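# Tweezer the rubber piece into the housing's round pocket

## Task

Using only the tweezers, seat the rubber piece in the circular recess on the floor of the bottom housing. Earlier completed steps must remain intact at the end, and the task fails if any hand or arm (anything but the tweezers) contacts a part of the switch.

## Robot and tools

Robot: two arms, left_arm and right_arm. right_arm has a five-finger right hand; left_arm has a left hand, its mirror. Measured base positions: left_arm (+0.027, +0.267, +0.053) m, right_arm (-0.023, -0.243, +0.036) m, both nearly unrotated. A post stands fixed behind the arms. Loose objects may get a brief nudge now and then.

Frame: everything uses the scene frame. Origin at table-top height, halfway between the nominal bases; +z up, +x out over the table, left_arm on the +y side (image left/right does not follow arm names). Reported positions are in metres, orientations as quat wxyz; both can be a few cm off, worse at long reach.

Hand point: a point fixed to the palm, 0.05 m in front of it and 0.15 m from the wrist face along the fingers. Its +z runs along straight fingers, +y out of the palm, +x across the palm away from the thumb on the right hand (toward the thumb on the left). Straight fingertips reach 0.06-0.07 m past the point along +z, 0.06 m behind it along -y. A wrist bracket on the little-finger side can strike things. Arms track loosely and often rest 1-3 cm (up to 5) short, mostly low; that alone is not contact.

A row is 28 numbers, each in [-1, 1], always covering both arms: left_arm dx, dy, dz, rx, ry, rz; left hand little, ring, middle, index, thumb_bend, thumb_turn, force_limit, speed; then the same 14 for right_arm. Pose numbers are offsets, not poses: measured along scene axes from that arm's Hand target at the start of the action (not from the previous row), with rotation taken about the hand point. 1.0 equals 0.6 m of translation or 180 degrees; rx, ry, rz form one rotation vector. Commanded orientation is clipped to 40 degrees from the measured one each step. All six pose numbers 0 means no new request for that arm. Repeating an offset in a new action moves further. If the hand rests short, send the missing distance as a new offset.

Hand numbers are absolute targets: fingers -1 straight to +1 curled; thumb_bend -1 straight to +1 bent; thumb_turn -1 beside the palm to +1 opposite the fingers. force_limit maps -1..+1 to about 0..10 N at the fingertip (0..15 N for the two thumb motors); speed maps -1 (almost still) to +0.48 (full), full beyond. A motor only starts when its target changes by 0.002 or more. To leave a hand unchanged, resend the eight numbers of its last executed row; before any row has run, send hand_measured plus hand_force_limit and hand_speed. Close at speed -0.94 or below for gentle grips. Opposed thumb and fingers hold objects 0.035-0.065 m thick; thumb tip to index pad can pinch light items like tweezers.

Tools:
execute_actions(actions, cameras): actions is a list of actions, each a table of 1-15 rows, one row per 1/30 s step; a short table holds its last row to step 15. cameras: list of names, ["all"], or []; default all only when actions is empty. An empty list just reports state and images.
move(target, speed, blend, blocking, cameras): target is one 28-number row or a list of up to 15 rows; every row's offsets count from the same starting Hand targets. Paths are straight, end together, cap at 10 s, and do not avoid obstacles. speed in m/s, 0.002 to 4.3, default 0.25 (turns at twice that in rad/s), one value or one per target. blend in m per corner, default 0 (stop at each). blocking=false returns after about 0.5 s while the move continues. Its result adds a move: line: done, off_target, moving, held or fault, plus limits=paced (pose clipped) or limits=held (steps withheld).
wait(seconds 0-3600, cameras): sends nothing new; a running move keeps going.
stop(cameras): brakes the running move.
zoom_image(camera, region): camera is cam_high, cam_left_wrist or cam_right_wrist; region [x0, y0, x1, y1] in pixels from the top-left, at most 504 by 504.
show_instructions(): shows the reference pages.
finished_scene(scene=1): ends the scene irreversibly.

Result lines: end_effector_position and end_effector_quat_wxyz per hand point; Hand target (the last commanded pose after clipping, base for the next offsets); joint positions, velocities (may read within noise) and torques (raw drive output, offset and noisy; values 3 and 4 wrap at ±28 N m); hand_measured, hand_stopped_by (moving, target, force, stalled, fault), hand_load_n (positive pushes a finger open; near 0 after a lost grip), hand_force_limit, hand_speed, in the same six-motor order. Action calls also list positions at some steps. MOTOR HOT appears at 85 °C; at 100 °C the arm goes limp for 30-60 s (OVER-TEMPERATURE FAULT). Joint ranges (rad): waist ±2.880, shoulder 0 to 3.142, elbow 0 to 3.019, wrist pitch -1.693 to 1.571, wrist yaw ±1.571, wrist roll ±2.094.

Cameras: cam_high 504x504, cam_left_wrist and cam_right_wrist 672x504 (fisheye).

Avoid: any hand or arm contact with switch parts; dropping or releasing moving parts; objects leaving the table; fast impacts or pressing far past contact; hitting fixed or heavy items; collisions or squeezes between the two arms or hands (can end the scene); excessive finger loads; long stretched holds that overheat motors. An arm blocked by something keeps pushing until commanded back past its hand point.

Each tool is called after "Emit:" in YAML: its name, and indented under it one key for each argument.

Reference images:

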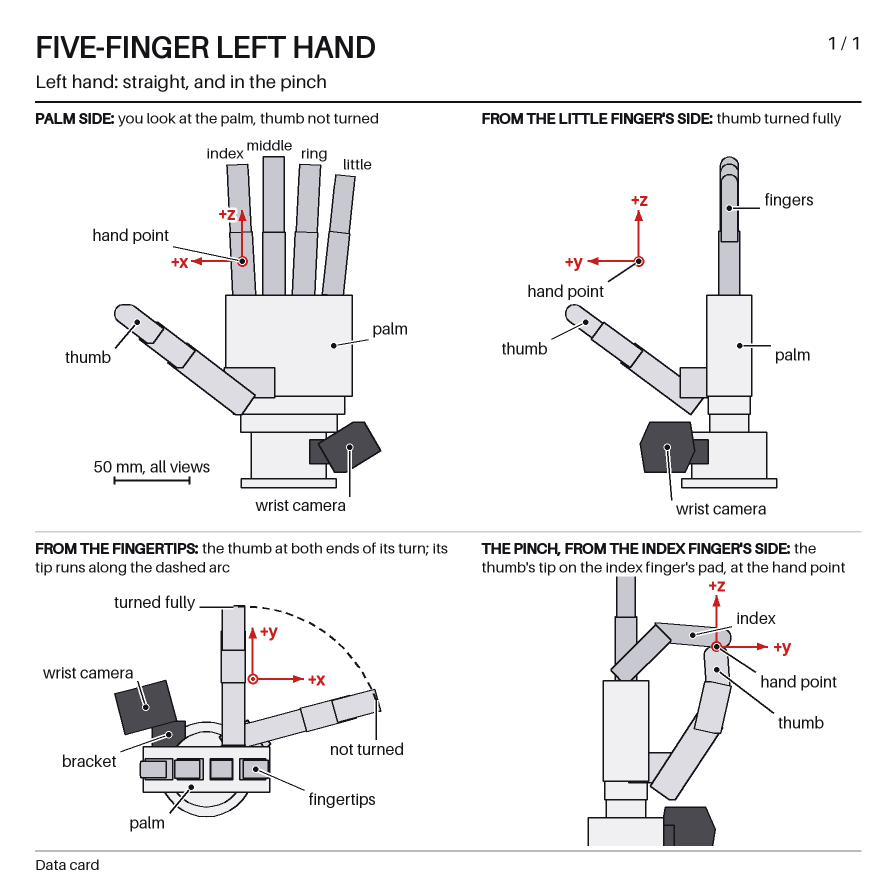

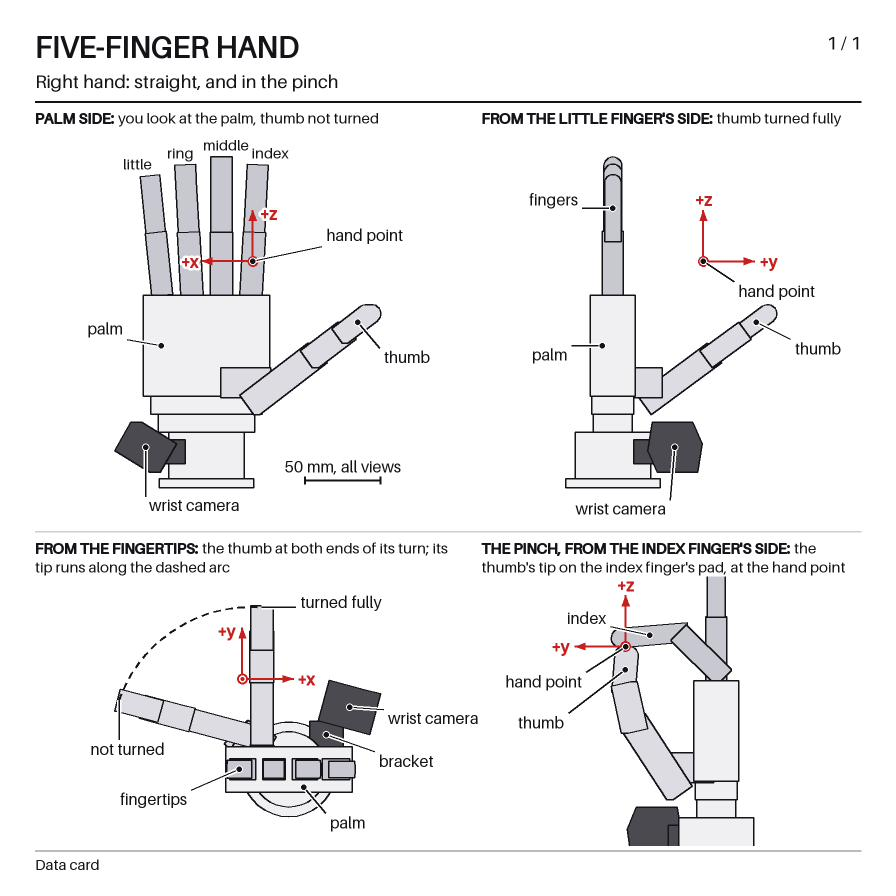

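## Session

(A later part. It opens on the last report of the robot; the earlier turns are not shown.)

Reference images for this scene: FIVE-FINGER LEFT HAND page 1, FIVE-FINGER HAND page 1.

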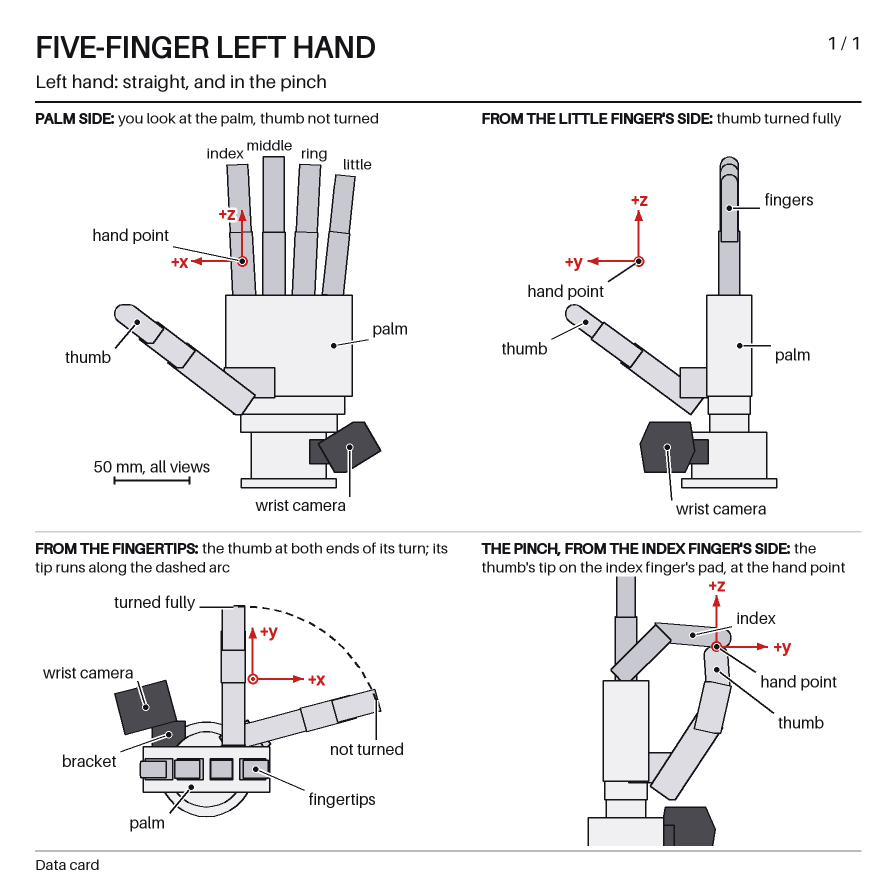

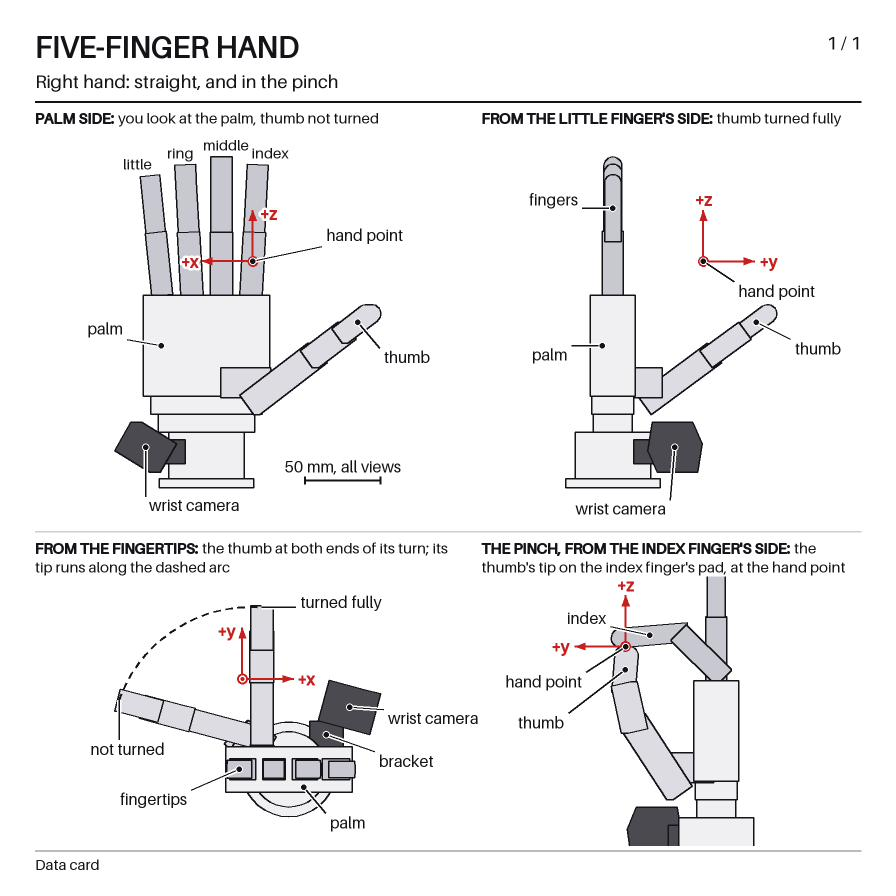

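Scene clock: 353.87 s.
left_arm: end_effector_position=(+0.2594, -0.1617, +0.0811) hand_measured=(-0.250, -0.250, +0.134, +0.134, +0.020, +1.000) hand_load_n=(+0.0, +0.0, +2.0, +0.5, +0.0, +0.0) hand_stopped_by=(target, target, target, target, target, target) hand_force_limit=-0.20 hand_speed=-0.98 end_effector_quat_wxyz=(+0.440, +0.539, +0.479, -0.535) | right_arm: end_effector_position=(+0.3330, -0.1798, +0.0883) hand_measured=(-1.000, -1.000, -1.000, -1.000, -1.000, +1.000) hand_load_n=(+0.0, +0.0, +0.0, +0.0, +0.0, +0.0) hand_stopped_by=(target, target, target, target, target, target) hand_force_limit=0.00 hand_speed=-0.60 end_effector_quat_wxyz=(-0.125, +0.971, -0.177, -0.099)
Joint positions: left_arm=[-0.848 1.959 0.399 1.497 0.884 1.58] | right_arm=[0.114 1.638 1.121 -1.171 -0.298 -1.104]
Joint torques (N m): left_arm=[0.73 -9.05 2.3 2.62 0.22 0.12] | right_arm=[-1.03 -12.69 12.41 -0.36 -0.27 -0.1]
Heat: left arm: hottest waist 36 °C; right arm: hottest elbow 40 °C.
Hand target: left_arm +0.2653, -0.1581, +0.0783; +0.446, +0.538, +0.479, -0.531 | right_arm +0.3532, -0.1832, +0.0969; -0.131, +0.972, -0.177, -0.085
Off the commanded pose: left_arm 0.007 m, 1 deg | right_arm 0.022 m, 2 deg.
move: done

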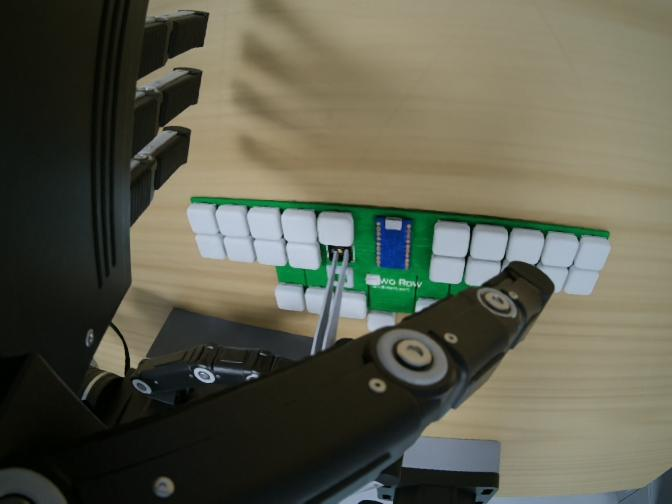

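Emit:
move:
  target: [0,0,0.03,0,0,0,-0.25,-0.25,0.135,0.135,0.02,1,-0.2,-0.98,0,0,0,0,0,0,-1,-1,-1,-1,-1,1,0,-0.6]
  speed: 0.03
  cameras: ["cam_left_wrist", "cam_right_wrist"]

Emit:
zoom_image:
  camera: "cam_right_wrist"
  region: [325, 240, 357, 264]

Scene clock: 355.60 s.
left_arm: end_effector_position=(+0.2620, -0.1647, +0.0990) hand_measured=(-0.250, -0.250, +0.134, +0.134, +0.020, +1.000) hand_load_n=(+0.0, +0.0, +1.5, +1.0, +0.0, +0.0) hand_stopped_by=(target, target, target, target, target, target) hand_force_limit=-0.20 hand_speed=-0.98 end_effector_quat_wxyz=(+0.447, +0.539, +0.472, -0.535) | right_arm: end_effector_position=(+0.3330, -0.1798, +0.0883) hand_measured=(-1.000, -1.000, -1.000, -1.000, -1.000, +1.000) hand_load_n=(+0.0, +0.0, +0.0, +0.0, -0.5, +0.0) hand_stopped_by=(target, target, target, target, target, target) hand_force_limit=0.00 hand_speed=-0.60 end_effector_quat_wxyz=(-0.125, +0.971, -0.177, -0.099)
Joint positions: left_arm=[-0.848 1.898 0.399 1.456 0.884 1.58] | right_arm=[0.114 1.638 1.121 -1.171 -0.298 -1.104]
Joint torques (N m): left_arm=[0.91 -10.81 1.91 1.59 0.19 0.11] | right_arm=[-1.03 -12.75 12.41 -0.36 -0.27 -0.1]
Heat: left arm: hottest waist 36 °C; right arm: hottest elbow 40 °C.
Hand target: left_arm +0.2653, -0.1581, +0.0964; +0.446, +0.538, +0.479, -0.531 | right_arm +0.3532, -0.1832, +0.0969; -0.131, +0.972, -0.177, -0.085
Off the commanded pose: left_arm 0.008 m, 1 deg | right_arm 0.022 m, 2 deg.
move: done

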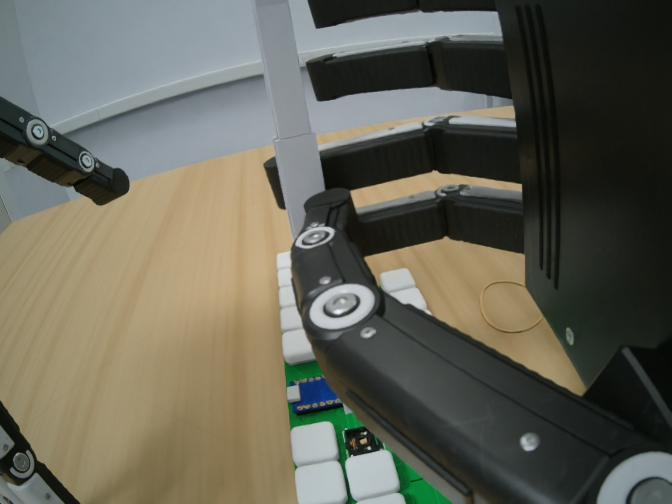

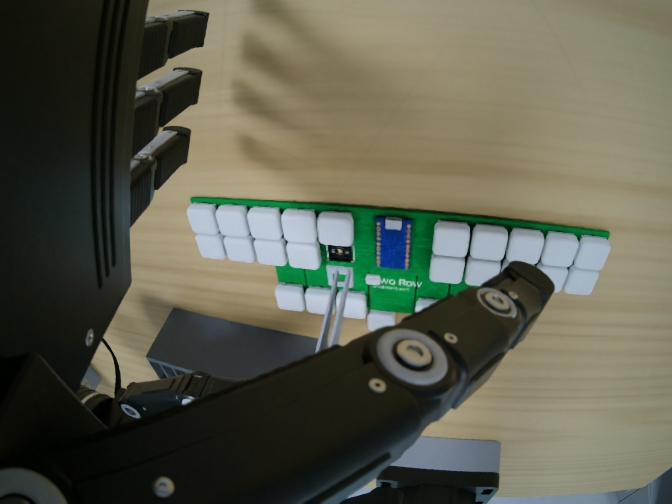

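Scaled by 15.750 from the camera's image (finer frame: 960x720).

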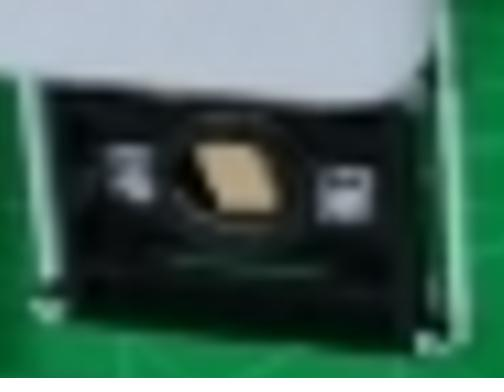

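Emit:
move:
  target:
    - [0,0,0,0,0,0,-0.25,-0.25,0.135,0.135,0.02,1,-0.2,-0.98,0,0,0.2,0,0,0,-1,-1,-1,-1,-1,1,0,-0.6]
    - [0,0,0,0,0,0,-0.25,-0.25,0.135,0.135,0.02,1,-0.2,-0.98,0,-0.2,0.25,0,0,0,-1,-1,-1,-1,-1,1,0,-0.6]
  speed: 0.15
  blend: 0.02
  cameras: ["all"]

Scene clock: 360.70 s.
left_arm: end_effector_position=(+0.2620, -0.1647, +0.0989) hand_measured=(-0.250, -0.250, +0.134, +0.134, +0.020, +1.000) hand_load_n=(+0.0, +0.0, +1.5, +0.5, +0.0, +0.0) hand_stopped_by=(target, target, target, target, target, target) hand_force_limit=-0.20 hand_speed=-0.98 end_effector_quat_wxyz=(+0.447, +0.539, +0.472, -0.535) | right_arm: end_effector_position=(+0.3388, -0.2968, +0.2309) hand_measured=(-1.000, -1.000, -1.000, -1.000, -1.000, +1.000) hand_load_n=(+0.0, +0.0, +0.5, +0.0, +0.0, +0.0) hand_stopped_by=(target, target, target, target, target, target) hand_force_limit=0.00 hand_speed=-0.60 end_effector_quat_wxyz=(-0.128, +0.969, -0.180, -0.107)
Joint positions: left_arm=[-0.848 1.898 0.399 1.456 0.884 1.58] | right_arm=[-0.155 1.562 1.418 -1.637 -0.264 -1.377]
Joint torques (N m): left_arm=[0.56 -10.87 1.89 1.59 0.2 0.1] | right_arm=[-0.62 -13.68 13.75 -0.53 -0.24 -0.11]
Heat: left arm: hottest waist 36 °C; right arm: hottest elbow 41 °C.
Hand target: left_arm +0.2653, -0.1581, +0.0963; +0.446, +0.538, +0.479, -0.531 | right_arm +0.3532, -0.3032, +0.2471; -0.131, +0.972, -0.177, -0.084
Off the commanded pose: left_arm 0.008 m, 1 deg | right_arm 0.022 m, 3 deg.
move: off_target (right_arm)

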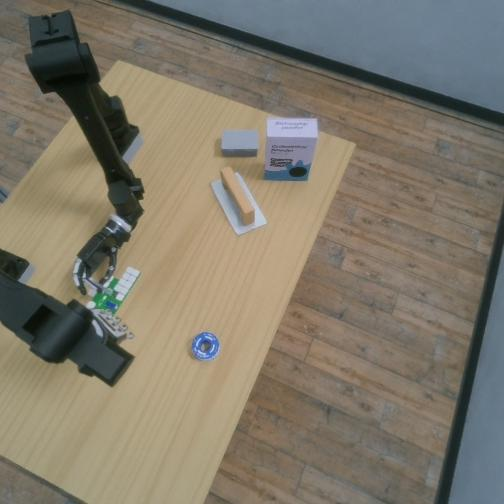

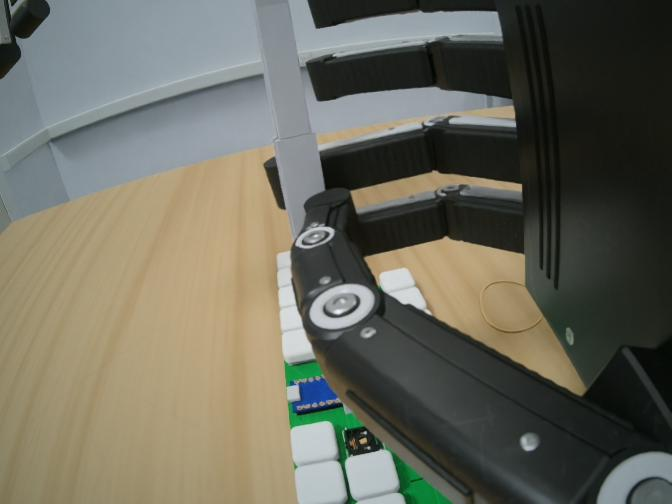

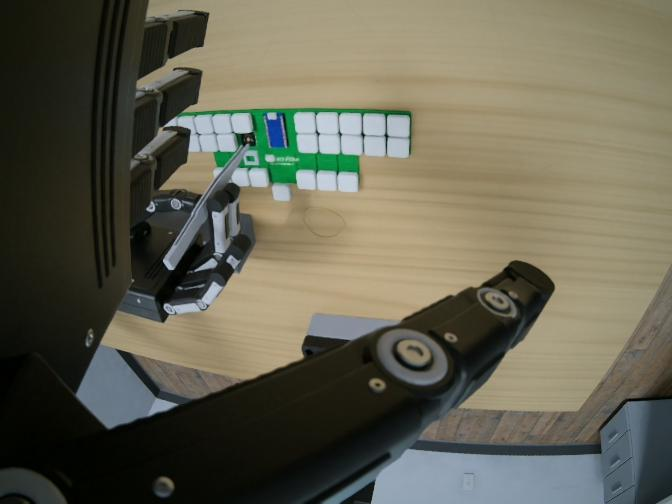

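Emit:
move:
  target:
    - [0,0,0.08,0,0,0,-0.25,-0.25,0.155,0.155,0.02,1,-0.2,-0.95,0,0,0,0,0,0,-1,-1,-1,-1,-1,1,0,-0.6]
    - [0.31,0.3,0.08,0,0,0.06,-0.25,-0.25,0.155,0.155,0.02,1,-0.2,-0.95,0,0,0,0,0,0,-1,-1,-1,-1,-1,1,0,-0.6]
  speed: 0.08
  cameras: ["all"]

Scene clock: 366.60 s.
left_arm: end_effector_position=(+0.4385, +0.0185, +0.1428) hand_measured=(-0.250, -0.250, +0.154, +0.154, +0.020, +1.000) hand_load_n=(+0.0, +0.0, +2.0, +1.0, +0.0, +0.0) hand_stopped_by=(target, target, target, target, target, target) hand_force_limit=-0.20 hand_speed=-0.95 end_effector_quat_wxyz=(+0.488, +0.487, +0.530, -0.494) | right_arm: end_effector_position=(+0.3388, -0.2968, +0.2309) hand_measured=(-1.000, -1.000, -1.000, -1.000, -1.000, +1.000) hand_load_n=(-0.5, +0.0, +0.0, +0.0, +0.0, +0.0) hand_stopped_by=(target, target, target, target, target, target) hand_force_limit=0.00 hand_speed=-0.60 end_effector_quat_wxyz=(-0.128, +0.969, -0.179, -0.107)
Joint positions: left_arm=[-0.17 1.692 0.503 1.009 1.368 1.699] | right_arm=[-0.155 1.562 1.418 -1.637 -0.264 -1.378]
Joint torques (N m): left_arm=[0.5 -8.64 7.82 1.31 0.38 0.21] | right_arm=[-0.67 -13.57 13.76 -0.54 -0.24 -0.1]
Heat: left arm: hottest waist 36 °C; right arm: hottest elbow 40 °C.
Hand target: left_arm +0.4513, +0.0218, +0.1444; +0.494, +0.490, +0.528, -0.487 | right_arm +0.3532, -0.3032, +0.2471; -0.131, +0.972, -0.177, -0.084
Off the commanded pose: left_arm 0.013 m, 1 deg | right_arm 0.023 m, 3 deg.
move: off_target (left_arm)

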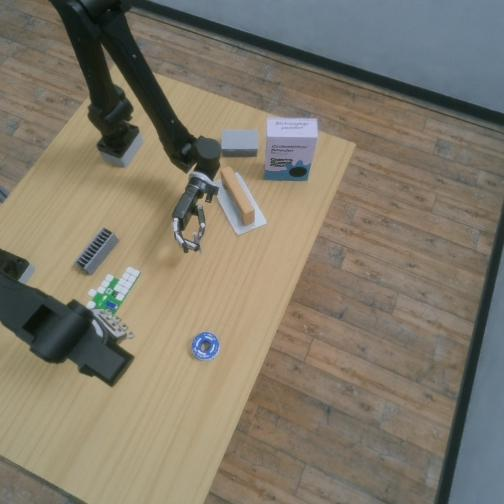

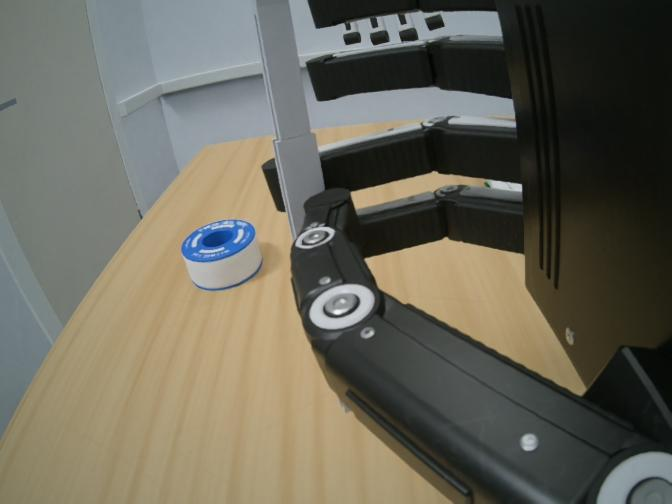

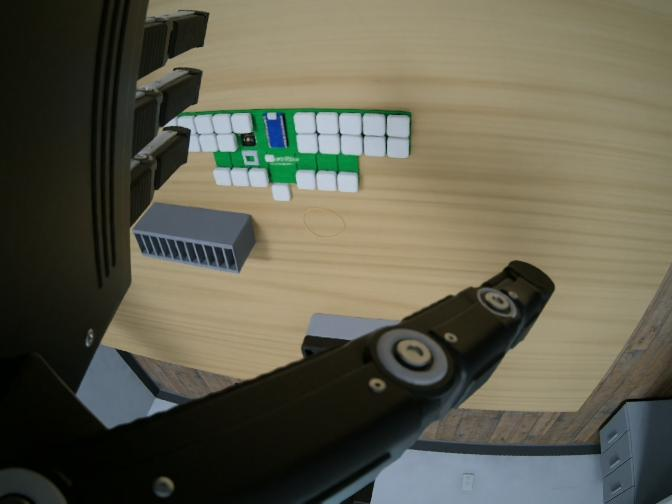

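Emit:
zoom_image:
  camera: "cam_right_wrist"
  region: [230, 120, 280, 170]

Emit:
move:
  target: [0,0,-0.087,0,0,0,-0.25,-0.25,0.155,0.155,0.02,1,-0.2,-0.95,0,0,0,0,0,0,-1,-1,-1,-1,-1,1,0,-0.6]
  speed: 0.05
  cameras: ["all"]

Scaled by 10.080 from the camera's image (finer frame: 960x720).

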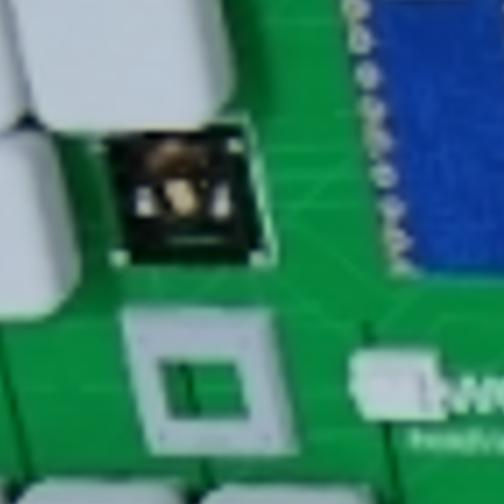

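Scene clock: 369.17 s.
left_arm: end_effector_position=(+0.4407, +0.0182, +0.0918) hand_measured=(-0.250, -0.250, +0.154, +0.154, +0.020, +1.000) hand_load_n=(+0.0, +0.0, +2.0, +1.0, +0.5, +0.0) hand_stopped_by=(target, target, target, target, target, target) hand_force_limit=-0.20 hand_speed=-0.95 end_effector_quat_wxyz=(+0.486, +0.490, +0.531, -0.492) | right_arm: end_effector_position=(+0.3388, -0.2968, +0.2309) hand_measured=(-1.000, -1.000, -1.000, -1.000, -1.000, +1.000) hand_load_n=(+0.0, +0.0, +0.0, +0.0, +0.0, +0.0) hand_stopped_by=(target, target, target, target, target, target) hand_force_limit=0.00 hand_speed=-0.60 end_effector_quat_wxyz=(-0.128, +0.969, -0.179, -0.107)
Joint positions: left_arm=[-0.17 1.879 0.517 1.141 1.369 1.742] | right_arm=[-0.155 1.562 1.418 -1.637 -0.264 -1.378]
Joint torques (N m): left_arm=[0.44 -9.52 5.53 2.4 0.41 0.02] | right_arm=[-0.73 -13.63 13.75 -0.51 -0.25 -0.1]
Heat: left arm: hottest waist 36 °C; right arm: hottest elbow 40 °C.
Hand target: left_arm +0.4511, +0.0218, +0.0922; +0.494, +0.490, +0.528, -0.487 | right_arm +0.3532, -0.3032, +0.2471; -0.131, +0.972, -0.177, -0.084
Off the commanded pose: left_arm 0.011 m, 1 deg | right_arm 0.023 m, 3 deg.
move: off_target (left_arm)

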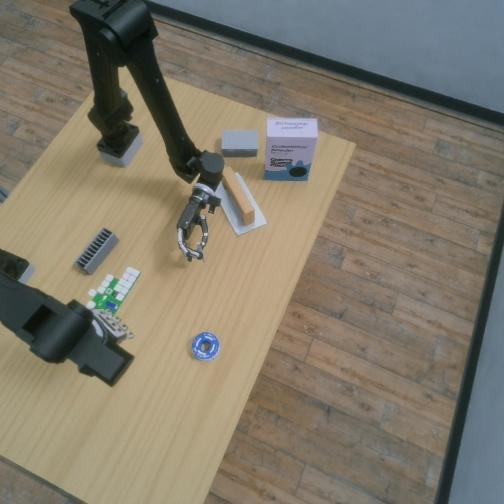

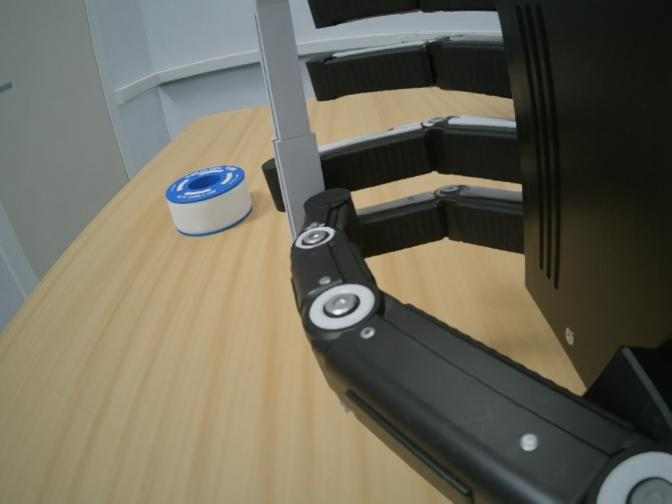

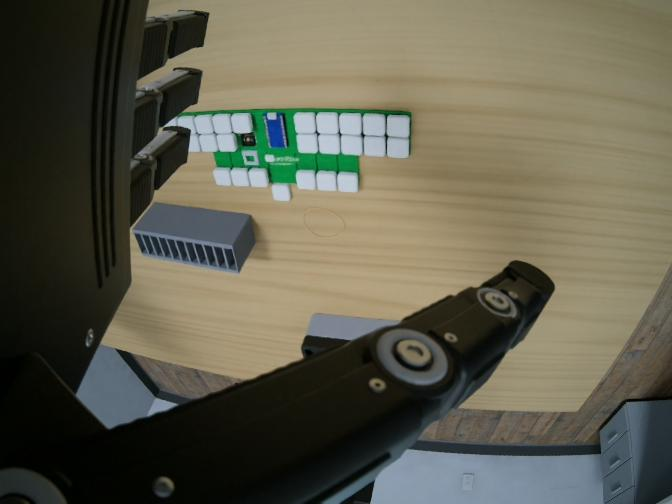

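Emit:
finished_scene:

The scene is finished: the task was done.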